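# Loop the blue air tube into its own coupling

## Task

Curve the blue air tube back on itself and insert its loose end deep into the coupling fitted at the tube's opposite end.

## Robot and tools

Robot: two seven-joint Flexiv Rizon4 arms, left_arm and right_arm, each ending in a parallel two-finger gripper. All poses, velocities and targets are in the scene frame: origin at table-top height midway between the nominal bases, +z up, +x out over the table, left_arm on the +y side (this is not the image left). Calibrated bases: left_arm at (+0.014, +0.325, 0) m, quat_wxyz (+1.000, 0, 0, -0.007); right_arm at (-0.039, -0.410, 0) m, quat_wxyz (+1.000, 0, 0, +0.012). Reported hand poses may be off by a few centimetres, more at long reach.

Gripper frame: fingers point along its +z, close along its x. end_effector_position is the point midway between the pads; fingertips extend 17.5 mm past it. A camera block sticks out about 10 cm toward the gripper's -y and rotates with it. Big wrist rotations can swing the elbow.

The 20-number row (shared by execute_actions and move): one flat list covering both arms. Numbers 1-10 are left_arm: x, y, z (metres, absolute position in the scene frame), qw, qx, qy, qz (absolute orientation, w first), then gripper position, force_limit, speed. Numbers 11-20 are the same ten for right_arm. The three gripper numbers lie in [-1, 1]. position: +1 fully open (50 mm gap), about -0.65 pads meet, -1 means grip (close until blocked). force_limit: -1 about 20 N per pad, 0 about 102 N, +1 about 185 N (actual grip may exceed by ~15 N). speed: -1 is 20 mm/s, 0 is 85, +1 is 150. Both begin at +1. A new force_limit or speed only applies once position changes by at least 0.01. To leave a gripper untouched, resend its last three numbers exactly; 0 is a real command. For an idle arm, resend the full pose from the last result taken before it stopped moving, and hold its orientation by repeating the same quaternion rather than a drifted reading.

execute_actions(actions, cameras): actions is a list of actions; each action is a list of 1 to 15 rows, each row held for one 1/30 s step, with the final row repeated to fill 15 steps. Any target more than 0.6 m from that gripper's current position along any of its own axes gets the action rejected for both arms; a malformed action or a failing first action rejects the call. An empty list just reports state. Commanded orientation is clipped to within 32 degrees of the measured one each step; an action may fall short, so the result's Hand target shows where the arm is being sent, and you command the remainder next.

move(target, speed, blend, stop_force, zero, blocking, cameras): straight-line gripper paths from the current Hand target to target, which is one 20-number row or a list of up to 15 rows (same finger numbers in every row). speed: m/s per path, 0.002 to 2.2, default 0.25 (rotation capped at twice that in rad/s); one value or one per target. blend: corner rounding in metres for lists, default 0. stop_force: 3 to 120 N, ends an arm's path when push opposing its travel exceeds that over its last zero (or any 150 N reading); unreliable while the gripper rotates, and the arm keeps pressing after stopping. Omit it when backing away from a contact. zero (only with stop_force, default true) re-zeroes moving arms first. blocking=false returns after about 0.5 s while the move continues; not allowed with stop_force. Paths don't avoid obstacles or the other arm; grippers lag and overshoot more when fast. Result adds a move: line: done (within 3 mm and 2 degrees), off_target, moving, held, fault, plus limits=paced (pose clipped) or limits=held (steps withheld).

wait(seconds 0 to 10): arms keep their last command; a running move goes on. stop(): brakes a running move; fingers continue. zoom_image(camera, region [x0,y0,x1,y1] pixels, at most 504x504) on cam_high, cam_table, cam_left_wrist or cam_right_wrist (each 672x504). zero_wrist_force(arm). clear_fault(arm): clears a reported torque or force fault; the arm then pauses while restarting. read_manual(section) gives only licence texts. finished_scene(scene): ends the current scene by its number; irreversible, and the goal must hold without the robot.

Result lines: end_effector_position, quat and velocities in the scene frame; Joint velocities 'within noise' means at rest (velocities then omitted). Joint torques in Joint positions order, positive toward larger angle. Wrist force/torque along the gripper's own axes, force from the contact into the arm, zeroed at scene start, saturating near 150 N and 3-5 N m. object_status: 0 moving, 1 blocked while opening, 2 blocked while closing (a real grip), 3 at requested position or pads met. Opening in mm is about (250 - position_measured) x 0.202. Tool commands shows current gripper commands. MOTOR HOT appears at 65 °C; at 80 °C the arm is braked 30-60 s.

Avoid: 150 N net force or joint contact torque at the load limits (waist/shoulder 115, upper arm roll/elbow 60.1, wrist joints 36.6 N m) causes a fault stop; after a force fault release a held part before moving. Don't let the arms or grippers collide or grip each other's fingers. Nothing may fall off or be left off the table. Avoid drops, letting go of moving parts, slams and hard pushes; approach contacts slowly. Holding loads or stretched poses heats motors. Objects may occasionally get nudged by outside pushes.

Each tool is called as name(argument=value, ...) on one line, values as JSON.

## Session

execute_actions(actions=[])

Scene clock: 0.00 s.
left_arm: end_effector_position=(+0.5699, -0.1934, +0.3369) position_measured=3 object_status=3 end_effector_quat_wxyz=(-0.115, +0.756, +0.613, +0.202) | right_arm: end_effector_position=(+0.2707, -0.3056, +0.3252) position_measured=3 object_status=3 end_effector_quat_wxyz=(+0.067, +0.272, +0.957, +0.075)
Joint positions: left_arm=[-0.926 -0.973 0.511 0.504 0.041 -0.275 -1.964] | right_arm=[0.482 0.659 0.15 2.485 0.087 0.462 -1.985]
Joint velocities: within noise
Joint torques (N m): no reading
Wrist force (N): no reading
Wrist torque (N m): no reading
Wrist force, peak (N): no reading
Hand target: left_arm +0.5699, -0.1934, +0.3369; -0.115, +0.756, +0.613, +0.202 | right_arm +0.2707, -0.3056, +0.3252; +0.067, +0.272, +0.957, +0.075
Tool commands: left_gripper/position=+1.0 left_gripper/force_limit=+1.0 left_gripper/speed=+1.0 right_gripper/position=+1.0 right_gripper/force_limit=+1.0 right_gripper/speed=+1.0
camera_calibration:
cam_left_wrist: T_world_to_cam=[[0.211124, 0.881244, 0.422891, -0.0823028], [0.829065, -0.390617, 0.400087, -0.673494], [0.517762, 0.266136, -0.813077, 0.157053], [0, 0, 0, 1]] pos_world=[0.494431, -0.232347, 0.431958]
cam_right_wrist: T_world_to_cam=[[-0.874868, 0.476857, -0.0849284, 0.417303], [0.379192, 0.783392, 0.492453, -0.00309095], [0.301362, 0.398627, -0.866185, 0.452991], [0, 0, 0, 1]] pos_world=[0.229743, -0.377147, 0.429338]

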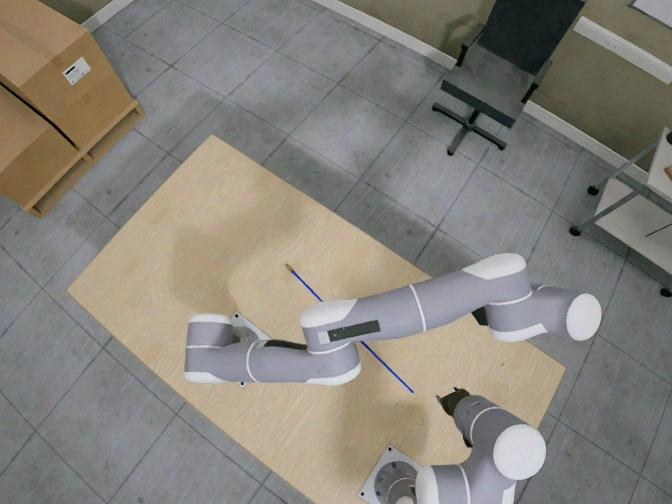

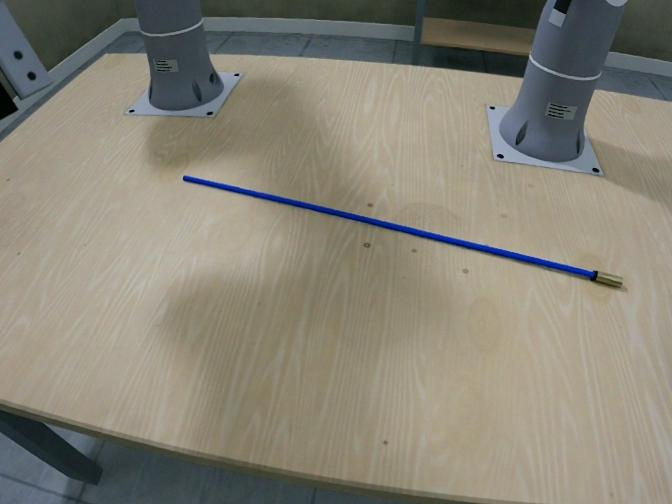

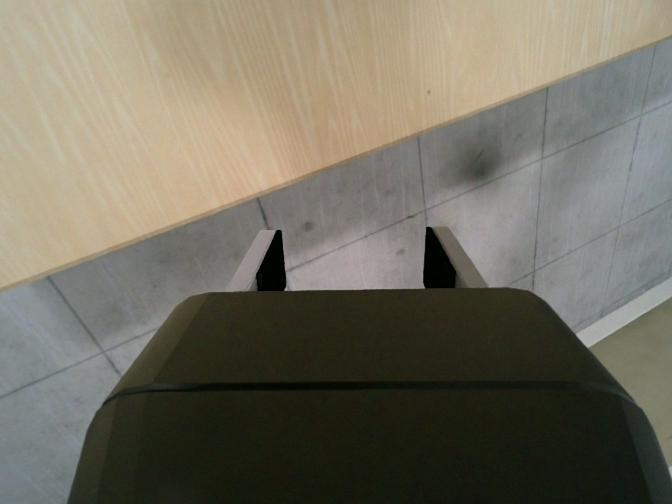

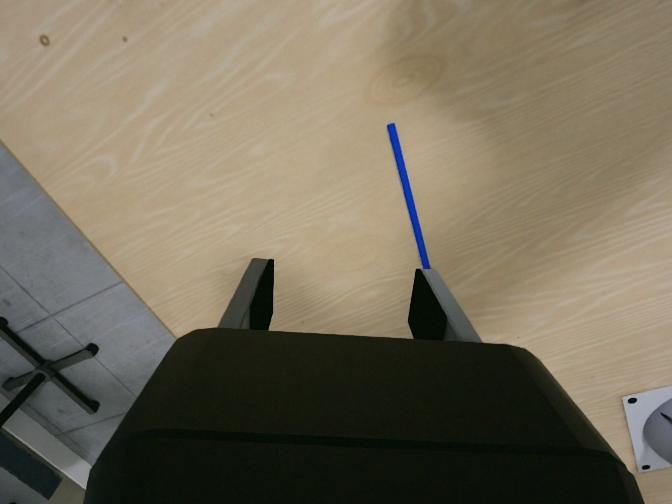

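move(target=[[0.6,0.0,0.33,0.0749,0.5687,0.8121,0.1069,1,-0.5,0,0.26,-0.27,0.25,0.1082,0.8219,0.5544,0.0730,1,-0.5,0],[0.5,0.385,0.25,0.0551,0.4190,0.8985,0.1183,1,-0.5,0,0.258,-0.231,0.12,0.1299,0.9866,-0.0968,-0.0127,1,-0.5,0]], blend=[0.05,0], speed=0.3)

Scene clock: 27.70 s.
left_arm: end_effector_position=(+0.4999, +0.3851, +0.2500) position_measured=3 object_status=3 end_effector_quat_wxyz=(+0.055, +0.419, +0.899, +0.118) | right_arm: end_effector_position=(+0.2579, -0.2311, +0.1199) position_measured=3 object_status=3 end_effector_quat_wxyz=(+0.130, +0.987, -0.097, -0.013)
Joint positions: left_arm=[-0.647 -0.119 0.939 2.185 0.023 0.923 -2.023] | right_arm=[0.074 -0.248 0.773 2.411 -0.406 0.74 1.389]
Joint velocities: within noise
Joint torques (N m): left_arm=[0.73 21.53 3.26 -27.5 -4.12 5.95 0.33] | right_arm=[0.4 25.48 4.17 -21.52 -2.56 3.69 -0.43]
Wrist force (N): left_arm=[0.4 -0.3 0.3] | right_arm=[0.1 0.1 0.2]
Wrist torque (N m): left_arm=[-0.02 0.09 0.14] | right_arm=[-0.02 0.02 -0.01]
Wrist force, peak (N): left_arm=[3.7 1.1 1.2] | right_arm=[0.4 -0.5 1.2]
Hand target: left_arm +0.5000, +0.3850, +0.2500; +0.055, +0.419, +0.899, +0.118 | right_arm +0.2580, -0.2310, +0.1200; +0.130, +0.987, -0.097, -0.013
Off the commanded pose: left_arm 0.000 m, 0 deg | right_arm 0.000 m, 0 deg.
move: done
camera_calibration:
cam_left_wrist: T_world_to_cam=[[-0.60691, 0.794591, -0.0168852, 0.0116788], [0.623293, 0.489039, 0.610202, -0.64309], [0.493119, 0.359814, -0.792066, -0.0603152], [0, 0, 0, 1]] pos_world=[0.437664, 0.326919, 0.344839]
cam_right_wrist: T_world_to_cam=[[0.991141, -0.13279, -0.0025506, -0.278809], [-0.107995, -0.816953, 0.566502, -0.208567], [-0.0773094, -0.561208, -0.824056, 0.120099], [0, 0, 0, 1]] pos_world=[0.2631, -0.140012, 0.216411]

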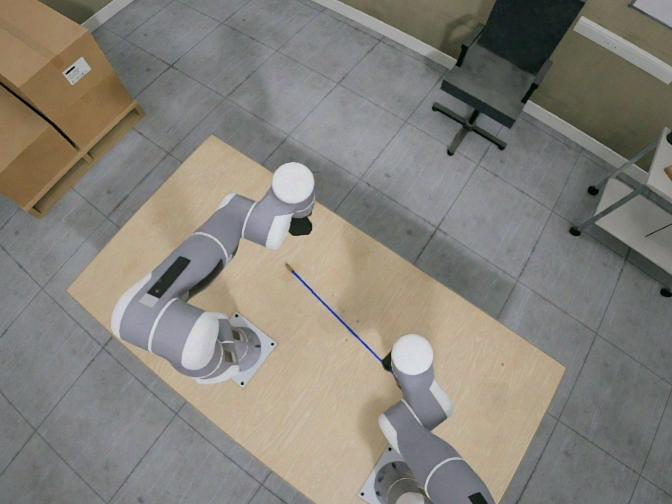

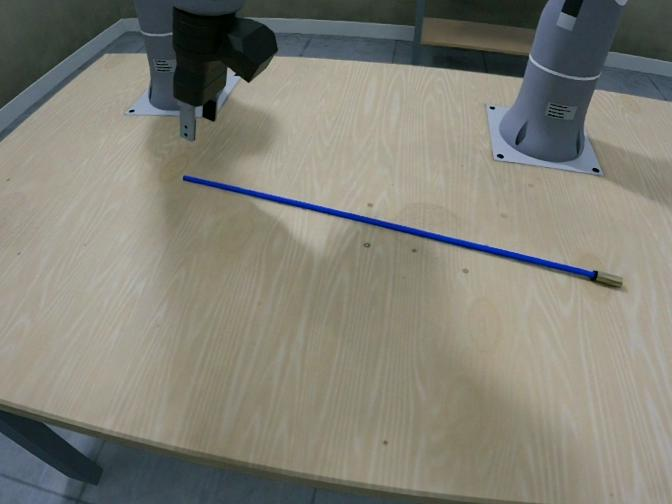

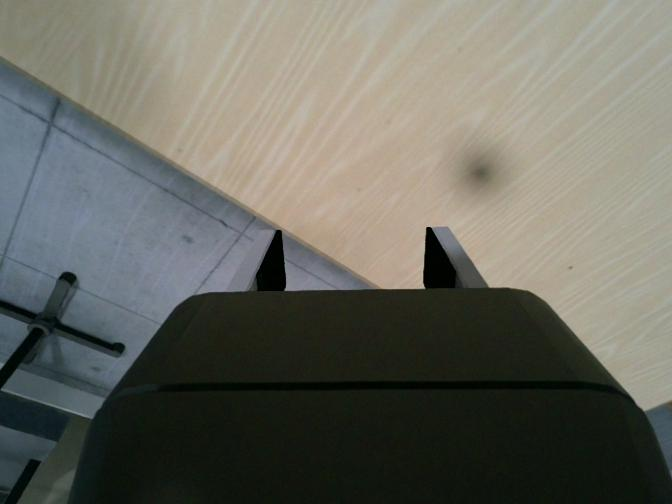

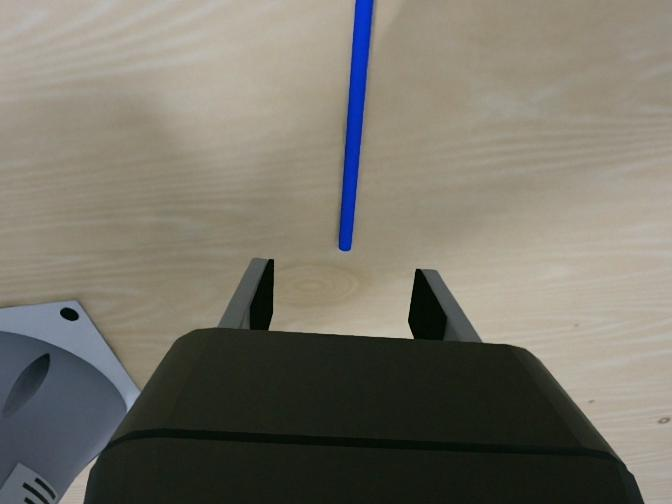

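move(target=[0.37,0.34,0.13,0.0127,0.0968,0.9866,0.1299,1,-0.5,0,0.2629,-0.2236,0.045,0.1299,0.9866,-0.0968,-0.0127,1,-0.5,0], speed=0.2)

Scene clock: 40.27 s.
left_arm: end_effector_position=(+0.3699, +0.3400, +0.1299) position_measured=3 object_status=3 end_effector_quat_wxyz=(+0.013, +0.097, +0.987, +0.130) | right_arm: end_effector_position=(+0.2629, -0.2236, +0.0450) position_measured=3 object_status=3 end_effector_quat_wxyz=(+0.130, +0.987, -0.097, -0.013)
Joint positions: left_arm=[-0.825 -0.207 0.99 2.463 0.161 1.087 -2.952] | right_arm=[0.183 -0.461 0.578 2.459 -0.702 0.933 1.599]
Joint velocities: within noise
Joint torques (N m): left_arm=[0.58 18.39 4.48 -20.14 -3.27 5.44 0.25] | right_arm=[0.33 31.91 7.01 -15.26 -1.81 3.73 -0.34]
Wrist force (N): left_arm=[0.5 0.0 -0.1] | right_arm=[0.1 0.3 0.4]
Wrist torque (N m): left_arm=[0.04 0.08 0.13] | right_arm=[0.00 0.01 -0.01]
Wrist force, peak (N): left_arm=[2.0 -2.0 1.7] | right_arm=[0.2 -0.1 1.4]
Hand target: left_arm +0.3700, +0.3400, +0.1300; +0.013, +0.097, +0.987, +0.130 | right_arm +0.2629, -0.2236, +0.0450; +0.130, +0.987, -0.097, -0.013
Off the commanded pose: left_arm 0.000 m, 0 deg | right_arm 0.000 m, 0 deg.
move: done
camera_calibration:
cam_left_wrist: T_world_to_cam=[[-0.970843, 0.239133, -0.0167359, 0.289987], [0.179514, 0.771514, 0.610362, -0.398725], [0.15887, 0.589561, -0.791946, -0.0295232], [0, 0, 0, 1]] pos_world=[0.357799, 0.255682, 0.224839]
cam_right_wrist: T_world_to_cam=[[0.991263, -0.131877, -0.00247023, -0.282783], [-0.107297, -0.817115, 0.566402, -0.15962], [-0.0767137, -0.561188, -0.824125, 0.062733], [0, 0, 0, 1]] pos_world=[0.267998, -0.132516, 0.141411]

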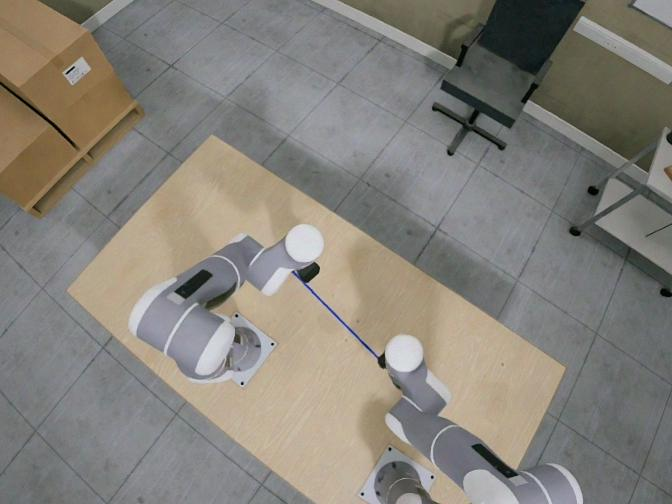

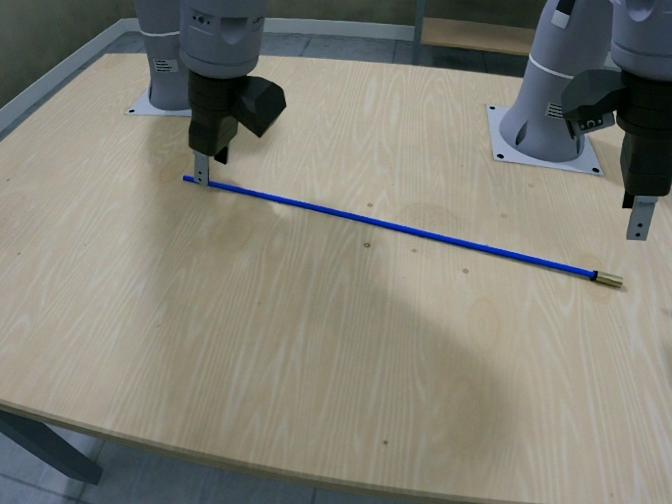

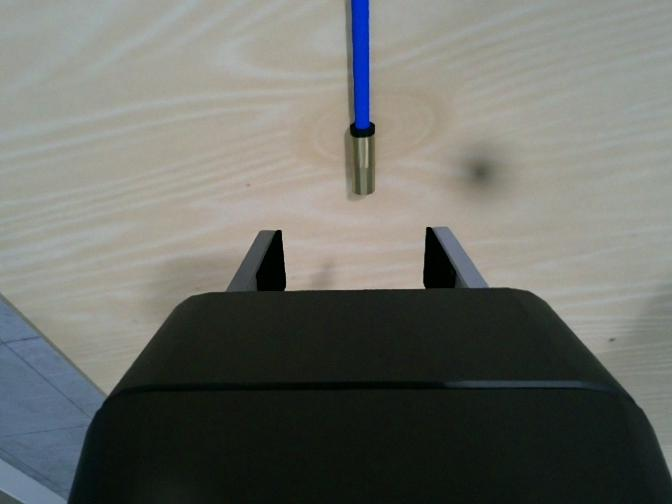

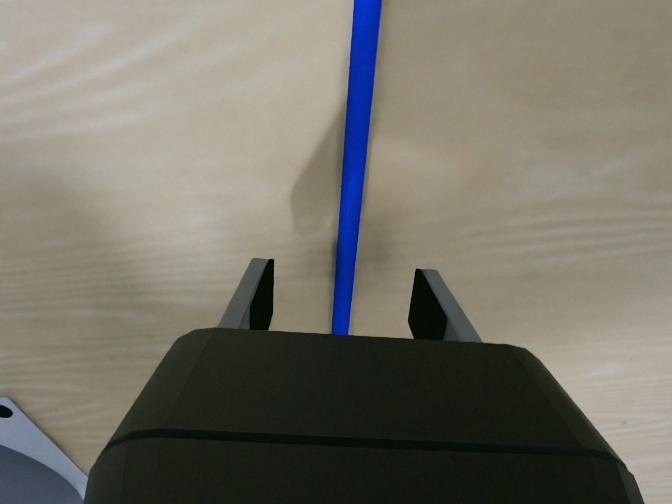

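move(target=[0.37,0.34,0.13,0.0127,0.0968,0.9866,0.1299,1,-0.5,0,0.2634,-0.2236,0.015,0.1299,0.9866,-0.0968,-0.0127,1,-0.5,0], speed=0.01, stop_force=4, cameras=["cam_right_wrist"])

move(target=[[0.37,0.34,0.16,0.0127,0.0968,0.9866,0.1299,1,-0.5,0,0.2634,-0.2236,0.0194,0.1299,0.9866,-0.0968,-0.0127,1,-0.5,-1],[0.37,0.34,0.16,0.0127,0.0968,0.9866,0.1299,1,-0.5,0,0.2634,-0.2236,0.0195,0.1299,0.9866,-0.0968,-0.0127,-1,-0.5,-1]], speed=0.04, cameras=["cam_right_wrist"])

Scene clock: 55.80 s.
left_arm: end_effector_position=(+0.3699, +0.3401, +0.1299) position_measured=3 object_status=3 end_effector_quat_wxyz=(+0.013, +0.097, +0.987, +0.130) | right_arm: end_effector_position=(+0.2636, -0.2234, +0.0194) position_measured=3 object_status=3 end_effector_quat_wxyz=(+0.130, +0.987, -0.096, -0.012)
Joint positions: left_arm=[-0.825 -0.207 0.99 2.463 0.161 1.087 -2.952] | right_arm=[0.224 -0.526 0.493 2.469 -0.808 1 1.669]
Joint velocities: within noise
Joint torques (N m): left_arm=[0.63 18.61 4.66 -20.13 -3.13 5.28 0.29] | right_arm=[0.43 27.71 5.71 -12.17 -1.39 4 -0.06]
Wrist force (N): left_arm=[0.5 -0.1 0.0] | right_arm=[-2.2 9.7 -20.9]
Wrist torque (N m): left_arm=[0.02 0.08 0.14] | right_arm=[0.08 -0.67 -0.33]
Wrist force, peak (N): left_arm=[0.9 0.1 -0.1] | right_arm=[-3.4 14.0 -29.9]
Hand target: left_arm +0.3700, +0.3400, +0.1300; +0.013, +0.097, +0.987, +0.130 | right_arm +0.2633, -0.2236, +0.0191; +0.130, +0.987, -0.097, -0.013
Off the commanded pose: left_arm 0.000 m, 0 deg | right_arm 0.004 m, 0 deg.
move: contact (right_arm)
camera_calibration:
cam_right_wrist: T_world_to_cam=[[0.991333, -0.131362, -0.00177648, -0.283444], [-0.10729, -0.817328, 0.566095, -0.144945], [-0.0758152, -0.560998, -0.824338, 0.041681], [0, 0, 0, 1]] pos_world=[0.268596, -0.132318, 0.115908]
Images, in order (width x height): cam_right_wrist 672x504.

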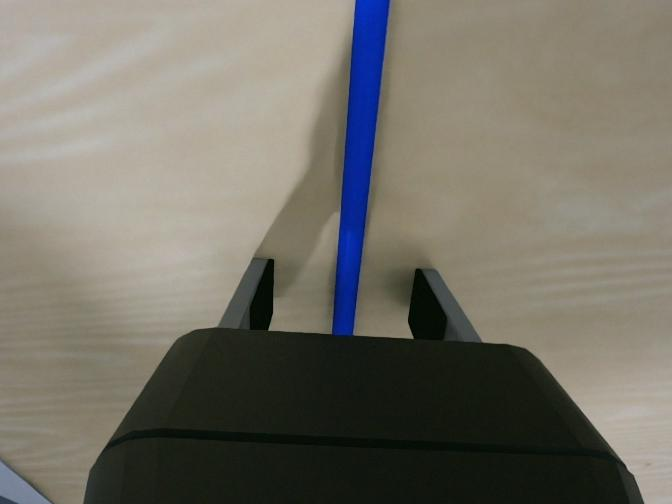

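Scene clock: 60.13 s.
left_arm: end_effector_position=(+0.3700, +0.3400, +0.1600) position_measured=3 object_status=3 end_effector_quat_wxyz=(+0.013, +0.097, +0.987, +0.130) | right_arm: end_effector_position=(+0.2635, -0.2235, +0.0196) position_measured=217 object_status=2 end_effector_quat_wxyz=(+0.130, +0.987, -0.097, -0.013)
Joint positions: left_arm=[-1.172 -0.18 1.285 2.411 0.138 0.961 -2.968] | right_arm=[0.223 -0.526 0.495 2.469 -0.807 0.999 1.669]
Joint velocities: within noise
Joint torques (N m): left_arm=[0.67 11.56 4.7 -22.77 -3.48 5.27 0.28] | right_arm=[0.06 33.27 7.48 -12.92 -1.44 3.56 -0.41]
Wrist force (N): left_arm=[0.4 -0.4 -0.1] | right_arm=[-2.8 4.8 -0.1]
Wrist torque (N m): left_arm=[-0.03 0.10 0.15] | right_arm=[0.68 0.48 -0.02]
Wrist force, peak (N): left_arm=[0.7 -0.9 1.7] | right_arm=[-2.3 10.0 -21.5]
Hand target: left_arm +0.3700, +0.3400, +0.1600; +0.013, +0.097, +0.987, +0.130 | right_arm +0.2634, -0.2236, +0.0195; +0.130, +0.987, -0.097, -0.013
Off the commanded pose: left_arm 0.000 m, 0 deg | right_arm 0.000 m, 0 deg.
joint read past its limit (left arm) — joint 7 (wrist roll), lower limit.
joint sent to its limit (left arm) — joint 7 (wrist roll), lower limit. The joint targets still meet the commanded pose.
move: done
camera_calibration:
cam_right_wrist: T_world_to_cam=[[0.991216, -0.132233, -0.00214486, -0.283499], [-0.107801, -0.817259, 0.566098, -0.144935], [-0.0766098, -0.560894, -0.824335, 0.0419372], [0, 0, 0, 1]] pos_world=[0.268598, -0.132415, 0.11601]
Images, in order (width x height): cam_right_wrist 672x504.

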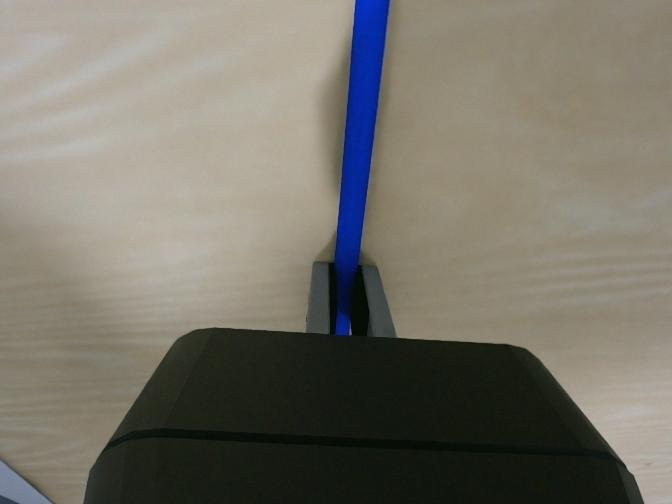

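move(target=[0.46,0.365,0.15,0.0260,0.1977,0.9715,0.1279,1,-0.5,0,0.24,-0.16,0.0215,0.1281,0.9732,-0.1892,-0.0249,-1,-0.5,-1], speed=0.1)

Scene clock: 66.33 s.
left_arm: end_effector_position=(+0.4601, +0.3650, +0.1500) position_measured=3 object_status=3 end_effector_quat_wxyz=(+0.026, +0.198, +0.972, +0.128) | right_arm: end_effector_position=(+0.2400, -0.1599, +0.0215) position_measured=217 object_status=2 end_effector_quat_wxyz=(+0.128, +0.973, -0.189, -0.025)
Joint positions: left_arm=[-0.783 -0.376 0.978 2.337 -0.191 1.112 -2.449] | right_arm=[0.319 -0.581 0.578 2.359 -0.66 0.917 1.868]
Joint velocities: within noise
Joint torques (N m): left_arm=[0.71 24.67 9.34 -21.41 -3.56 5.76 0.3] | right_arm=[0.2 36.16 9.78 -14.68 -1.84 3.39 -0.34]
Wrist force (N): left_arm=[0.3 -0.1 0.3] | right_arm=[-2.7 4.2 1.6]
Wrist torque (N m): left_arm=[0.03 0.11 0.14] | right_arm=[0.71 0.49 -0.01]
Wrist force, peak (N): left_arm=[1.9 -1.1 -0.3] | right_arm=[-1.6 7.5 -1.4]
Hand target: left_arm +0.4600, +0.3650, +0.1500; +0.026, +0.198, +0.972, +0.128 | right_arm +0.2400, -0.1600, +0.0215; +0.128, +0.973, -0.189, -0.025
Off the commanded pose: left_arm 0.000 m, 0 deg | right_arm 0.000 m, 0 deg.
move: done
camera_calibration:
cam_left_wrist: T_world_to_cam=[[-0.90138, 0.432689, -0.0171622, 0.269419], [0.333343, 0.71863, 0.61029, -0.49787], [0.276399, 0.544382, -0.791992, -0.0802142], [0, 0, 0, 1]] pos_world=[0.430981, 0.284877, 0.24494]
cam_right_wrist: T_world_to_cam=[[0.948769, -0.31596, -0.00251661, -0.270975], [-0.259107, -0.782558, 0.566097, -0.0547888], [-0.180834, -0.536444, -0.824335, 0.106361], [0, 0, 0, 1]] pos_world=[0.262131, -0.0714362, 0.118011]

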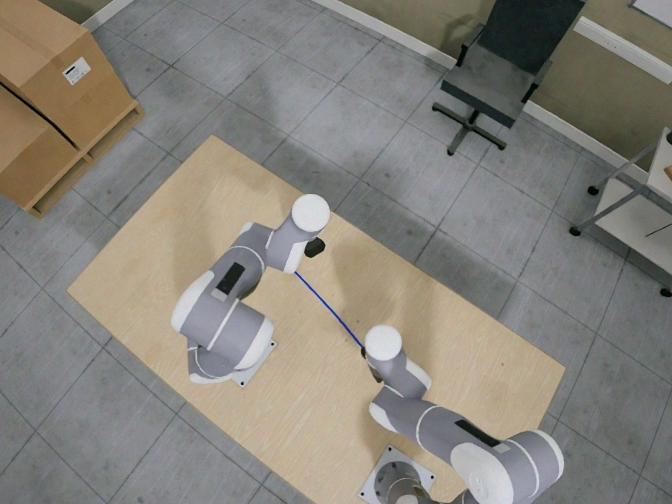

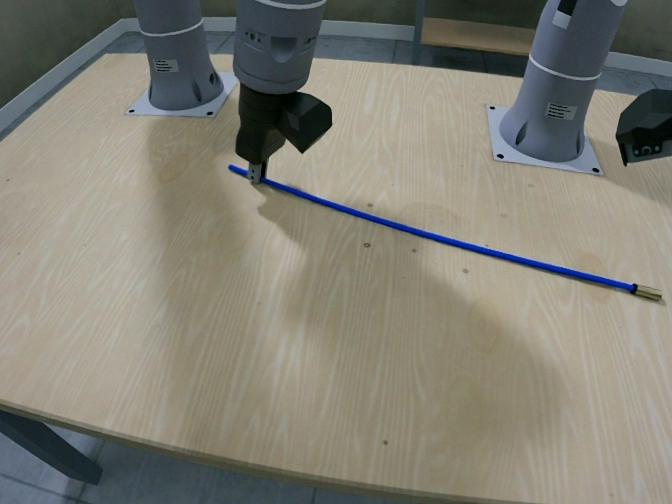

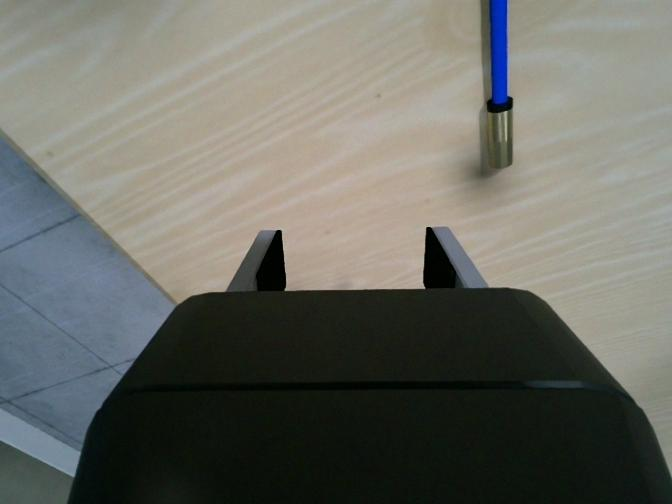

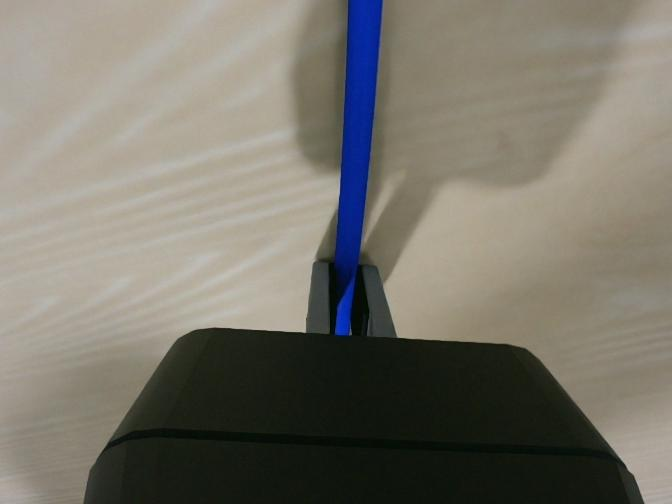

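move(target=[0.3813,0.4077,0.065,0.0127,0.0968,0.9866,0.1299,1,-0.5,0,0.24,-0.16,0.0215,0.1281,0.9732,-0.1892,-0.0249,-1,-0.5,-1], speed=0.15, cameras=["cam_left_wrist"])

Scene clock: 76.67 s.
left_arm: end_effector_position=(+0.3813, +0.4078, +0.0650) position_measured=3 object_status=3 end_effector_quat_wxyz=(+0.013, +0.097, +0.987, +0.130) | right_arm: end_effector_position=(+0.2400, -0.1599, +0.0215) position_measured=217 object_status=2 end_effector_quat_wxyz=(+0.128, +0.973, -0.189, -0.025)
Joint positions: left_arm=[-0.447 -0.467 0.658 2.608 -0.43 1.496 -2.388] | right_arm=[0.319 -0.581 0.578 2.359 -0.66 0.917 1.868]
Joint velocities: within noise
Joint torques (N m): left_arm=[0.84 27.06 7.9 -11.62 -2.28 5.83 0.35] | right_arm=[0.07 36.54 9.52 -14.62 -2.01 3.54 -0.46]
Wrist force (N): left_arm=[0.3 -0.3 0.1] | right_arm=[-2.6 4.3 1.6]
Wrist torque (N m): left_arm=[-0.02 0.12 0.14] | right_arm=[0.70 0.46 -0.01]
Wrist force, peak (N): left_arm=[2.0 -0.1 2.4] | right_arm=[-2.9 4.5 1.4]
Hand target: left_arm +0.3813, +0.4077, +0.0650; +0.013, +0.097, +0.987, +0.130 | right_arm +0.2400, -0.1600, +0.0215; +0.128, +0.973, -0.189, -0.025
Off the commanded pose: left_arm 0.000 m, 0 deg | right_arm 0.000 m, 0 deg.
move: done
camera_calibration:
cam_left_wrist: T_world_to_cam=[[-0.970862, 0.239039, -0.0169657, 0.283852], [0.179313, 0.771599, 0.610312, -0.413275], [0.158979, 0.589487, -0.791979, -0.122735], [0, 0, 0, 1]] pos_world=[0.369199, 0.323382, 0.159839]
Images, in order (width x height): cam_left_wrist 672x504.

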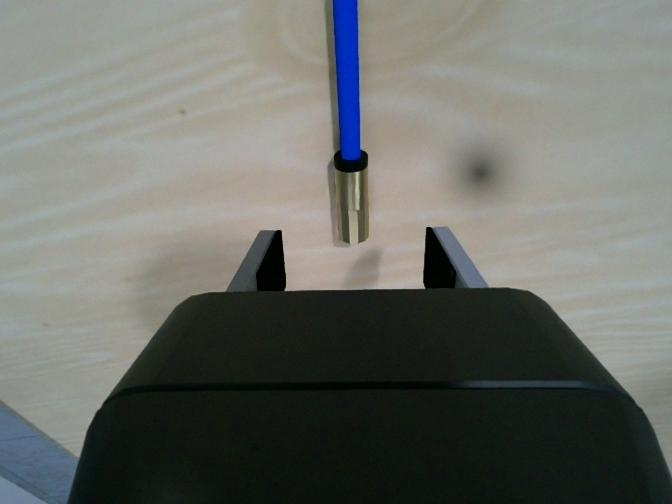

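move(target=[[0.3815,0.4085,0.035,0.0127,0.0968,0.9866,0.1299,1,-0.5,0,0.24,-0.16,0.0215,0.1281,0.9732,-0.1892,-0.0249,-1,-0.5,-1],[0.3815,0.4085,0.021,0.0127,0.0968,0.9866,0.1299,1,-0.5,0,0.24,-0.16,0.0215,0.1281,0.9732,-0.1892,-0.0249,-1,-0.5,-1]], speed=[0.1,0.015], stop_force=5, cameras=["cam_left_wrist"])

move(target=[[0.3815,0.4085,0.0208,0.0127,0.0968,0.9866,0.1299,1,-0.5,-1,0.24,-0.16,0.0215,0.1281,0.9732,-0.1892,-0.0249,-1,-0.5,-1],[0.3815,0.4085,0.0208,0.0127,0.0968,0.9866,0.1299,-1,-0.5,-1,0.24,-0.16,0.0215,0.1281,0.9732,-0.1892,-0.0249,-1,-0.5,-1]], speed=0.03, cameras=["cam_left_wrist"])

Scene clock: 93.30 s.
left_arm: end_effector_position=(+0.3815, +0.4086, +0.0210) position_measured=3 object_status=3 end_effector_quat_wxyz=(+0.013, +0.097, +0.987, +0.130) | right_arm: end_effector_position=(+0.2400, -0.1599, +0.0215) position_measured=217 object_status=2 end_effector_quat_wxyz=(+0.128, +0.973, -0.189, -0.025)
Joint positions: left_arm=[-0.142 -0.573 0.347 2.64 -0.453 1.714 -2.364] | right_arm=[0.319 -0.581 0.578 2.359 -0.66 0.917 1.868]
Joint velocities: within noise
Joint torques (N m): left_arm=[0.76 31.13 6.13 -6.52 -1.19 5.81 0.2] | right_arm=[0.15 36.51 9.52 -14.57 -1.93 3.58 -0.42]
Wrist force (N): left_arm=[0.3 -0.1 0.1] | right_arm=[-2.7 4.3 1.4]
Wrist torque (N m): left_arm=[0.02 0.14 0.14] | right_arm=[0.69 0.48 -0.02]
Wrist force, peak (N): left_arm=[0.4 0.5 -1.9] | right_arm=[-2.7 4.5 1.6]
Hand target: left_arm +0.3815, +0.4085, +0.0210; +0.013, +0.097, +0.987, +0.130 | right_arm +0.2400, -0.1600, +0.0215; +0.128, +0.973, -0.189, -0.025
Off the commanded pose: left_arm 0.000 m, 0 deg | right_arm 0.000 m, 0 deg.
move: done
camera_calibration:
cam_left_wrist: T_world_to_cam=[[-0.970949, 0.238682, -0.0170084, 0.283358], [0.17901, 0.771695, 0.61028, -0.387009], [0.158788, 0.589506, -0.792003, -0.158035], [0, 0, 0, 1]] pos_world=[0.369499, 0.324183, 0.115839]
Images, in order (width x height): cam_left_wrist 672x504.

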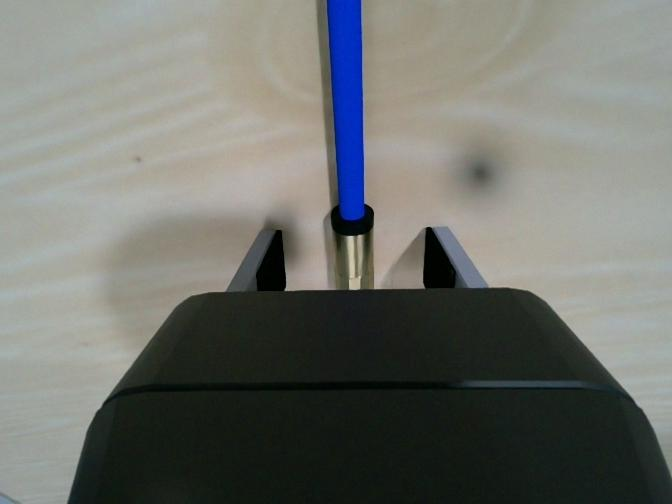

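Scene clock: 96.10 s.
left_arm: end_effector_position=(+0.3815, +0.4086, +0.0208) position_measured=186 object_status=2 end_effector_quat_wxyz=(+0.013, +0.097, +0.987, +0.130) | right_arm: end_effector_position=(+0.2400, -0.1599, +0.0215) position_measured=217 object_status=2 end_effector_quat_wxyz=(+0.128, +0.973, -0.189, -0.025)
Joint positions: left_arm=[-0.141 -0.573 0.346 2.64 -0.453 1.715 -2.364] | right_arm=[0.319 -0.581 0.578 2.359 -0.66 0.917 1.868]
Joint velocities: within noise
Joint torques (N m): left_arm=[0.64 31.24 6.18 -6.51 -1.21 5.65 0.27] | right_arm=[0.06 36.5 9.54 -14.71 -1.94 3.57 -0.46]
Wrist force (N): left_arm=[0.1 -0.1 0.2] | right_arm=[-2.7 4.4 1.7]
Wrist torque (N m): left_arm=[0.01 0.16 0.13] | right_arm=[0.71 0.49 -0.02]
Wrist force, peak (N): left_arm=[0.5 -0.2 0.2] | right_arm=[-2.7 4.6 1.5]
Hand target: left_arm +0.3815, +0.4085, +0.0208; +0.013, +0.097, +0.987, +0.130 | right_arm +0.2400, -0.1600, +0.0215; +0.128, +0.973, -0.189, -0.025
Off the commanded pose: left_arm 0.000 m, 0 deg | right_arm 0.000 m, 0 deg.
move: done
camera_calibration:
cam_left_wrist: T_world_to_cam=[[-0.970951, 0.238665, -0.0171449, 0.283378], [0.178914, 0.771707, 0.610293, -0.386918], [0.158887, 0.589497, -0.79199, -0.158149], [0, 0, 0, 1]] pos_world=[0.369499, 0.324183, 0.11574]
Images, in order (width x height): cam_left_wrist 672x504.

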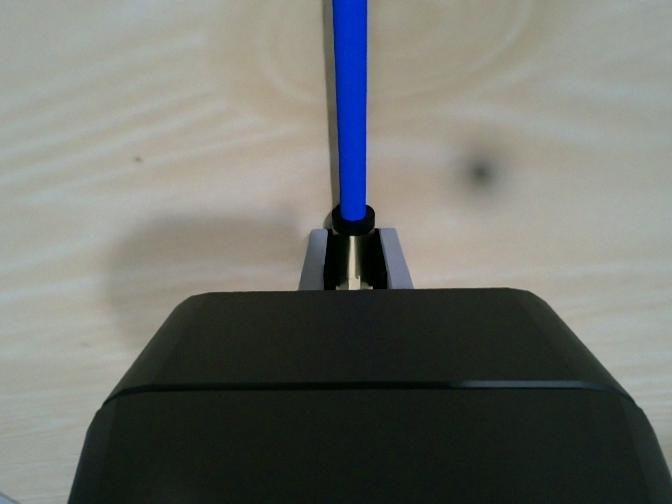

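move(target=[[0.3815,0.4085,0.12,0.0127,0.0968,0.9866,0.1299,-1,-0.5,-1,0.24,-0.16,0.12,0.1295,0.9840,-0.1209,-0.0159,-1,-0.5,-1],[0.4555,0.3925,0.18,0.0551,0.4190,0.8985,0.1183,-1,-0.5,-1,0.2645,-0.1325,0.18,0.1300,0.9876,0.0864,0.0114,-1,-0.5,-1],[0.5163,0.331,0.2,0.0907,0.6887,0.7132,0.0939,-1,-0.5,-1,0.2877,-0.099,0.2,0.1254,0.9530,0.2733,0.0360,-1,-0.5,-1],[0.5089,0.2711,0.2,0.1119,0.8498,0.5106,0.0672,-1,-0.5,-1,0.3291,-0.0671,0.2,0.1119,0.8498,0.5106,0.0672,-1,-0.5,-1]], speed=0.16, blend=[0.02,0.02,0.02,0])

Scene clock: 114.77 s.
left_arm: end_effector_position=(+0.5088, +0.2710, +0.1999) position_measured=186 object_status=2 end_effector_quat_wxyz=(+0.112, +0.850, +0.510, +0.067) | right_arm: end_effector_position=(+0.3292, -0.0670, +0.2000) position_measured=217 object_status=2 end_effector_quat_wxyz=(+0.112, +0.850, +0.511, +0.067)
Joint positions: left_arm=[-0.417 -0.149 0.526 2.376 -0.499 1.108 -0.57] | right_arm=[0.136 -0.349 0.889 2.173 -0.724 0.703 0.447]
Joint velocities: within noise
Joint torques (N m): left_arm=[0.78 28.62 2.73 -24.21 -2.22 5.42 0.4] | right_arm=[-0.09 29.81 8.16 -26.05 -3.06 4.03 -0.55]
Wrist force (N): left_arm=[0.1 -0.2 0.4] | right_arm=[-2.4 4.1 1.5]
Wrist torque (N m): left_arm=[0.01 0.14 0.05] | right_arm=[0.67 0.45 0.06]
Wrist force, peak (N): left_arm=[0.1 -1.4 3.3] | right_arm=[-3.0 5.4 1.6]
Hand target: left_arm +0.5089, +0.2711, +0.2000; +0.112, +0.850, +0.511, +0.067 | right_arm +0.3291, -0.0671, +0.2000; +0.112, +0.850, +0.511, +0.067
Off the commanded pose: left_arm 0.000 m, 0 deg | right_arm 0.000 m, 0 deg.
move: done
camera_calibration:
cam_left_wrist: T_world_to_cam=[[0.509839, 0.860097, -0.0172108, -0.478978], [0.686912, -0.394973, 0.61004, -0.355031], [0.517896, -0.322845, -0.792184, 0.109192], [0, 0, 0, 1]] pos_world=[0.431526, 0.306992, 0.294839]
cam_right_wrist: T_world_to_cam=[[0.412398, 0.911, -0.00250038, -0.0669767], [0.751376, -0.338583, 0.566389, -0.36304], [0.515134, -0.235456, -0.824135, 0.110487], [0, 0, 0, 1]] pos_world=[0.243485, -0.0358887, 0.296511]

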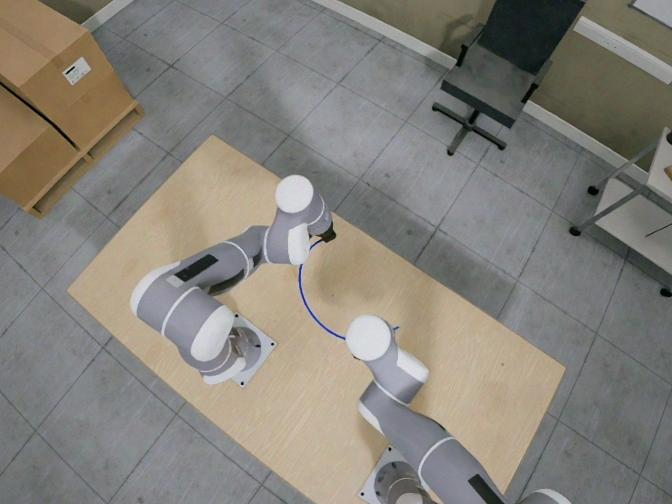

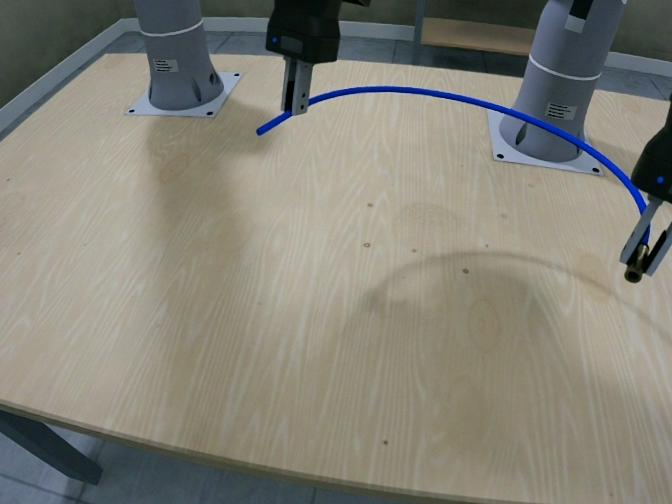

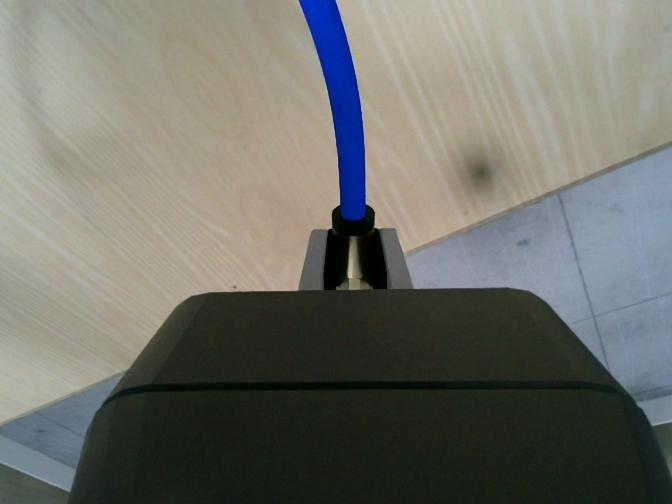

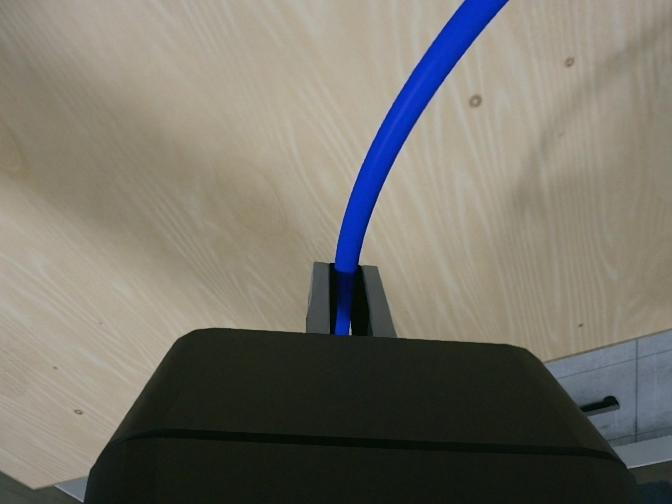

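move(target=[[0.4987,0.2059,0.2,0.1254,0.9530,0.2733,0.0360,-1,-0.5,-1,0.3733,-0.0299,0.202,0.0907,0.6887,0.7132,0.0939,-1,-0.5,-1],[0.4928,0.1501,0.2,0.1305,0.9913,0.0173,0.0023,-1,-0.5,-1,0.4132,-0.0021,0.204,0.0633,0.4806,0.8671,0.1141,-1,-0.5,-1],[0.4985,0.113,0.2,0.1266,0.9620,-0.2398,-0.0316,-1,-0.5,-1,0.4415,0.007,0.204,0.0316,0.2398,0.9620,0.1266,-1,-0.5,-1]], speed=0.16, blend=[0.02,0.02,0])

zoom_image(camera="cam_high", region=[364, 260, 388, 296])

zoom_image(camera="cam_table", region=[340, 160, 440, 235])

Scene clock: 130.90 s.
left_arm: end_effector_position=(+0.4984, +0.1128, +0.2000) position_measured=186 object_status=2 end_effector_quat_wxyz=(+0.127, +0.962, -0.240, -0.032) | right_arm: end_effector_position=(+0.4417, +0.0070, +0.2040) position_measured=218 object_status=2 end_effector_quat_wxyz=(+0.032, +0.240, +0.962, +0.127)
Joint positions: left_arm=[-0.369 -0.284 0.294 2.056 -0.399 0.615 0.649] | right_arm=[-0.148 -0.753 1.053 1.944 -0.921 0.872 -1.244]
Joint velocities: within noise
Joint torques (N m): left_arm=[0.83 40.4 3.34 -27.16 -3.08 4.82 0.41] | right_arm=[-0.23 39.56 21.74 -22.28 -3.58 4.43 -0.6]
Wrist force (N): left_arm=[0.2 0.2 0.9] | right_arm=[-2.9 5.0 1.9]
Wrist torque (N m): left_arm=[-0.17 0.18 0.01] | right_arm=[0.53 0.48 0.11]
Wrist force, peak (N): left_arm=[1.3 1.4 0.6] | right_arm=[-3.5 5.5 1.4]
Hand target: left_arm +0.4985, +0.1130, +0.2000; +0.127, +0.962, -0.240, -0.032 | right_arm +0.4415, +0.0070, +0.2040; +0.032, +0.240, +0.962, +0.127
Off the commanded pose: left_arm 0.000 m, 0 deg | right_arm 0.000 m, 0 deg.
move: done
camera_calibration:
cam_left_wrist: T_world_to_cam=[[0.860281, -0.509525, -0.0173542, -0.357764], [-0.394489, -0.686844, 0.610429, 0.161382], [-0.322949, -0.518294, -0.791881, 0.504573], [0, 0, 0, 1]] pos_world=[0.534392, 0.190072, 0.294841]
cam_right_wrist: T_world_to_cam=[[-0.910925, 0.412562, -0.00275788, 0.407136], [0.33858, 0.751361, 0.56641, -0.250018], [0.235752, 0.515024, -0.824119, 0.191448], [0, 0, 0, 1]] pos_world=[0.410388, -0.0787155, 0.300512]

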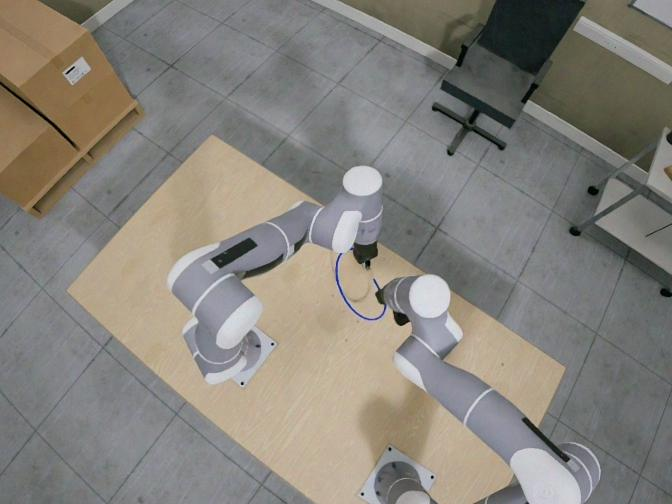

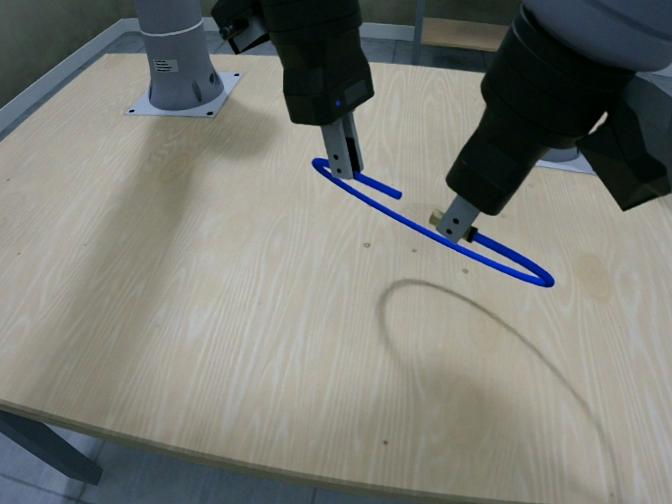

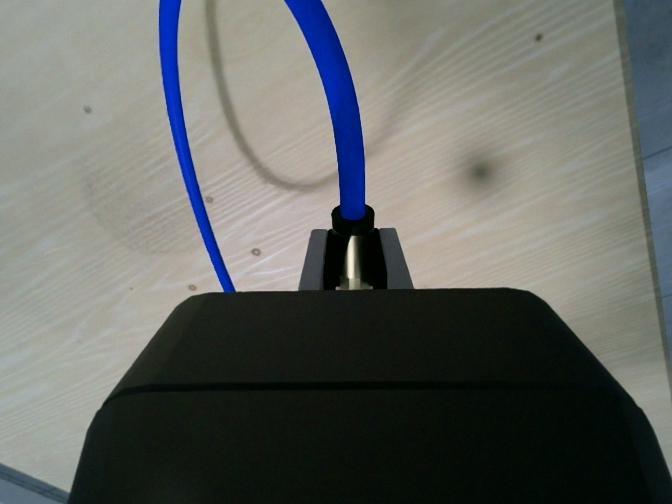

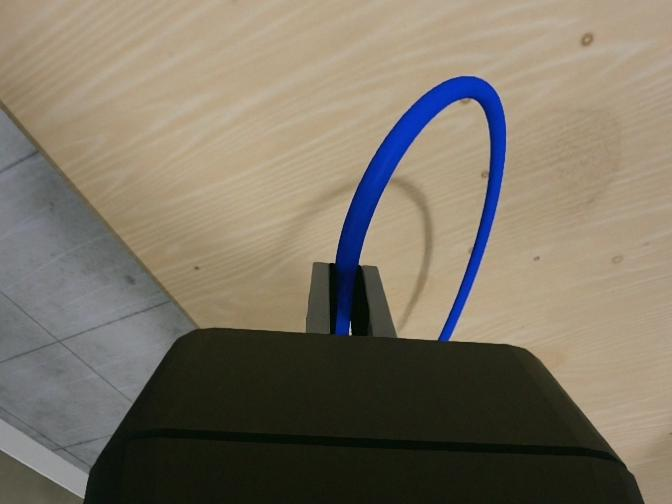

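Scaled by 14.000 from the camera's 672x504 image, which has a finer 960x720 frame.

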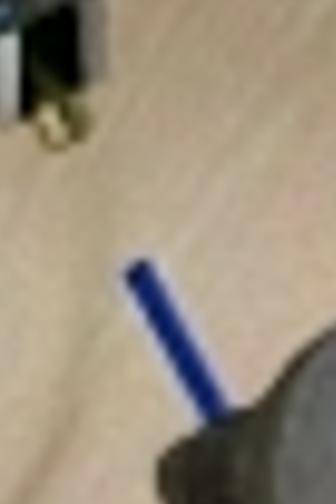

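Scaled by 5.040 from the camera's 672x504 image, which has a finer 960x720 frame.

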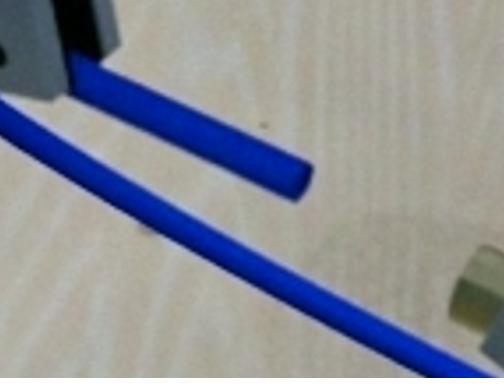

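zoom_image(camera="cam_table", region=[350, 170, 470, 260])

zoom_image(camera="cam_high", region=[360, 260, 388, 288])

Scaled by 4.200 from the camera's 672x504 image, which has a finer 960x720 frame.

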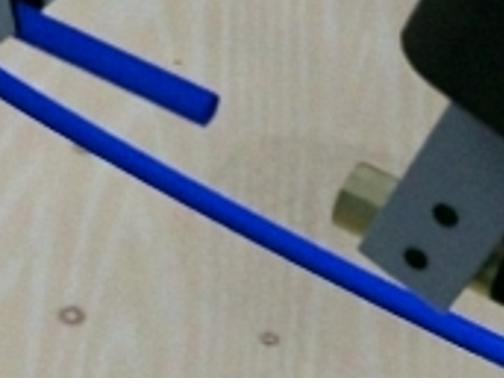

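Scaled by 18.000 from the camera's 672x504 image, which has a finer 960x720 frame.

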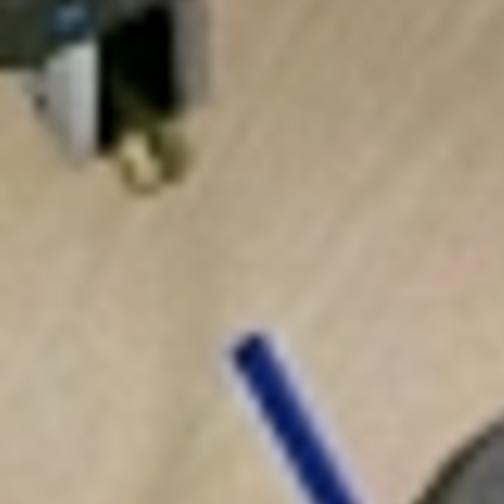

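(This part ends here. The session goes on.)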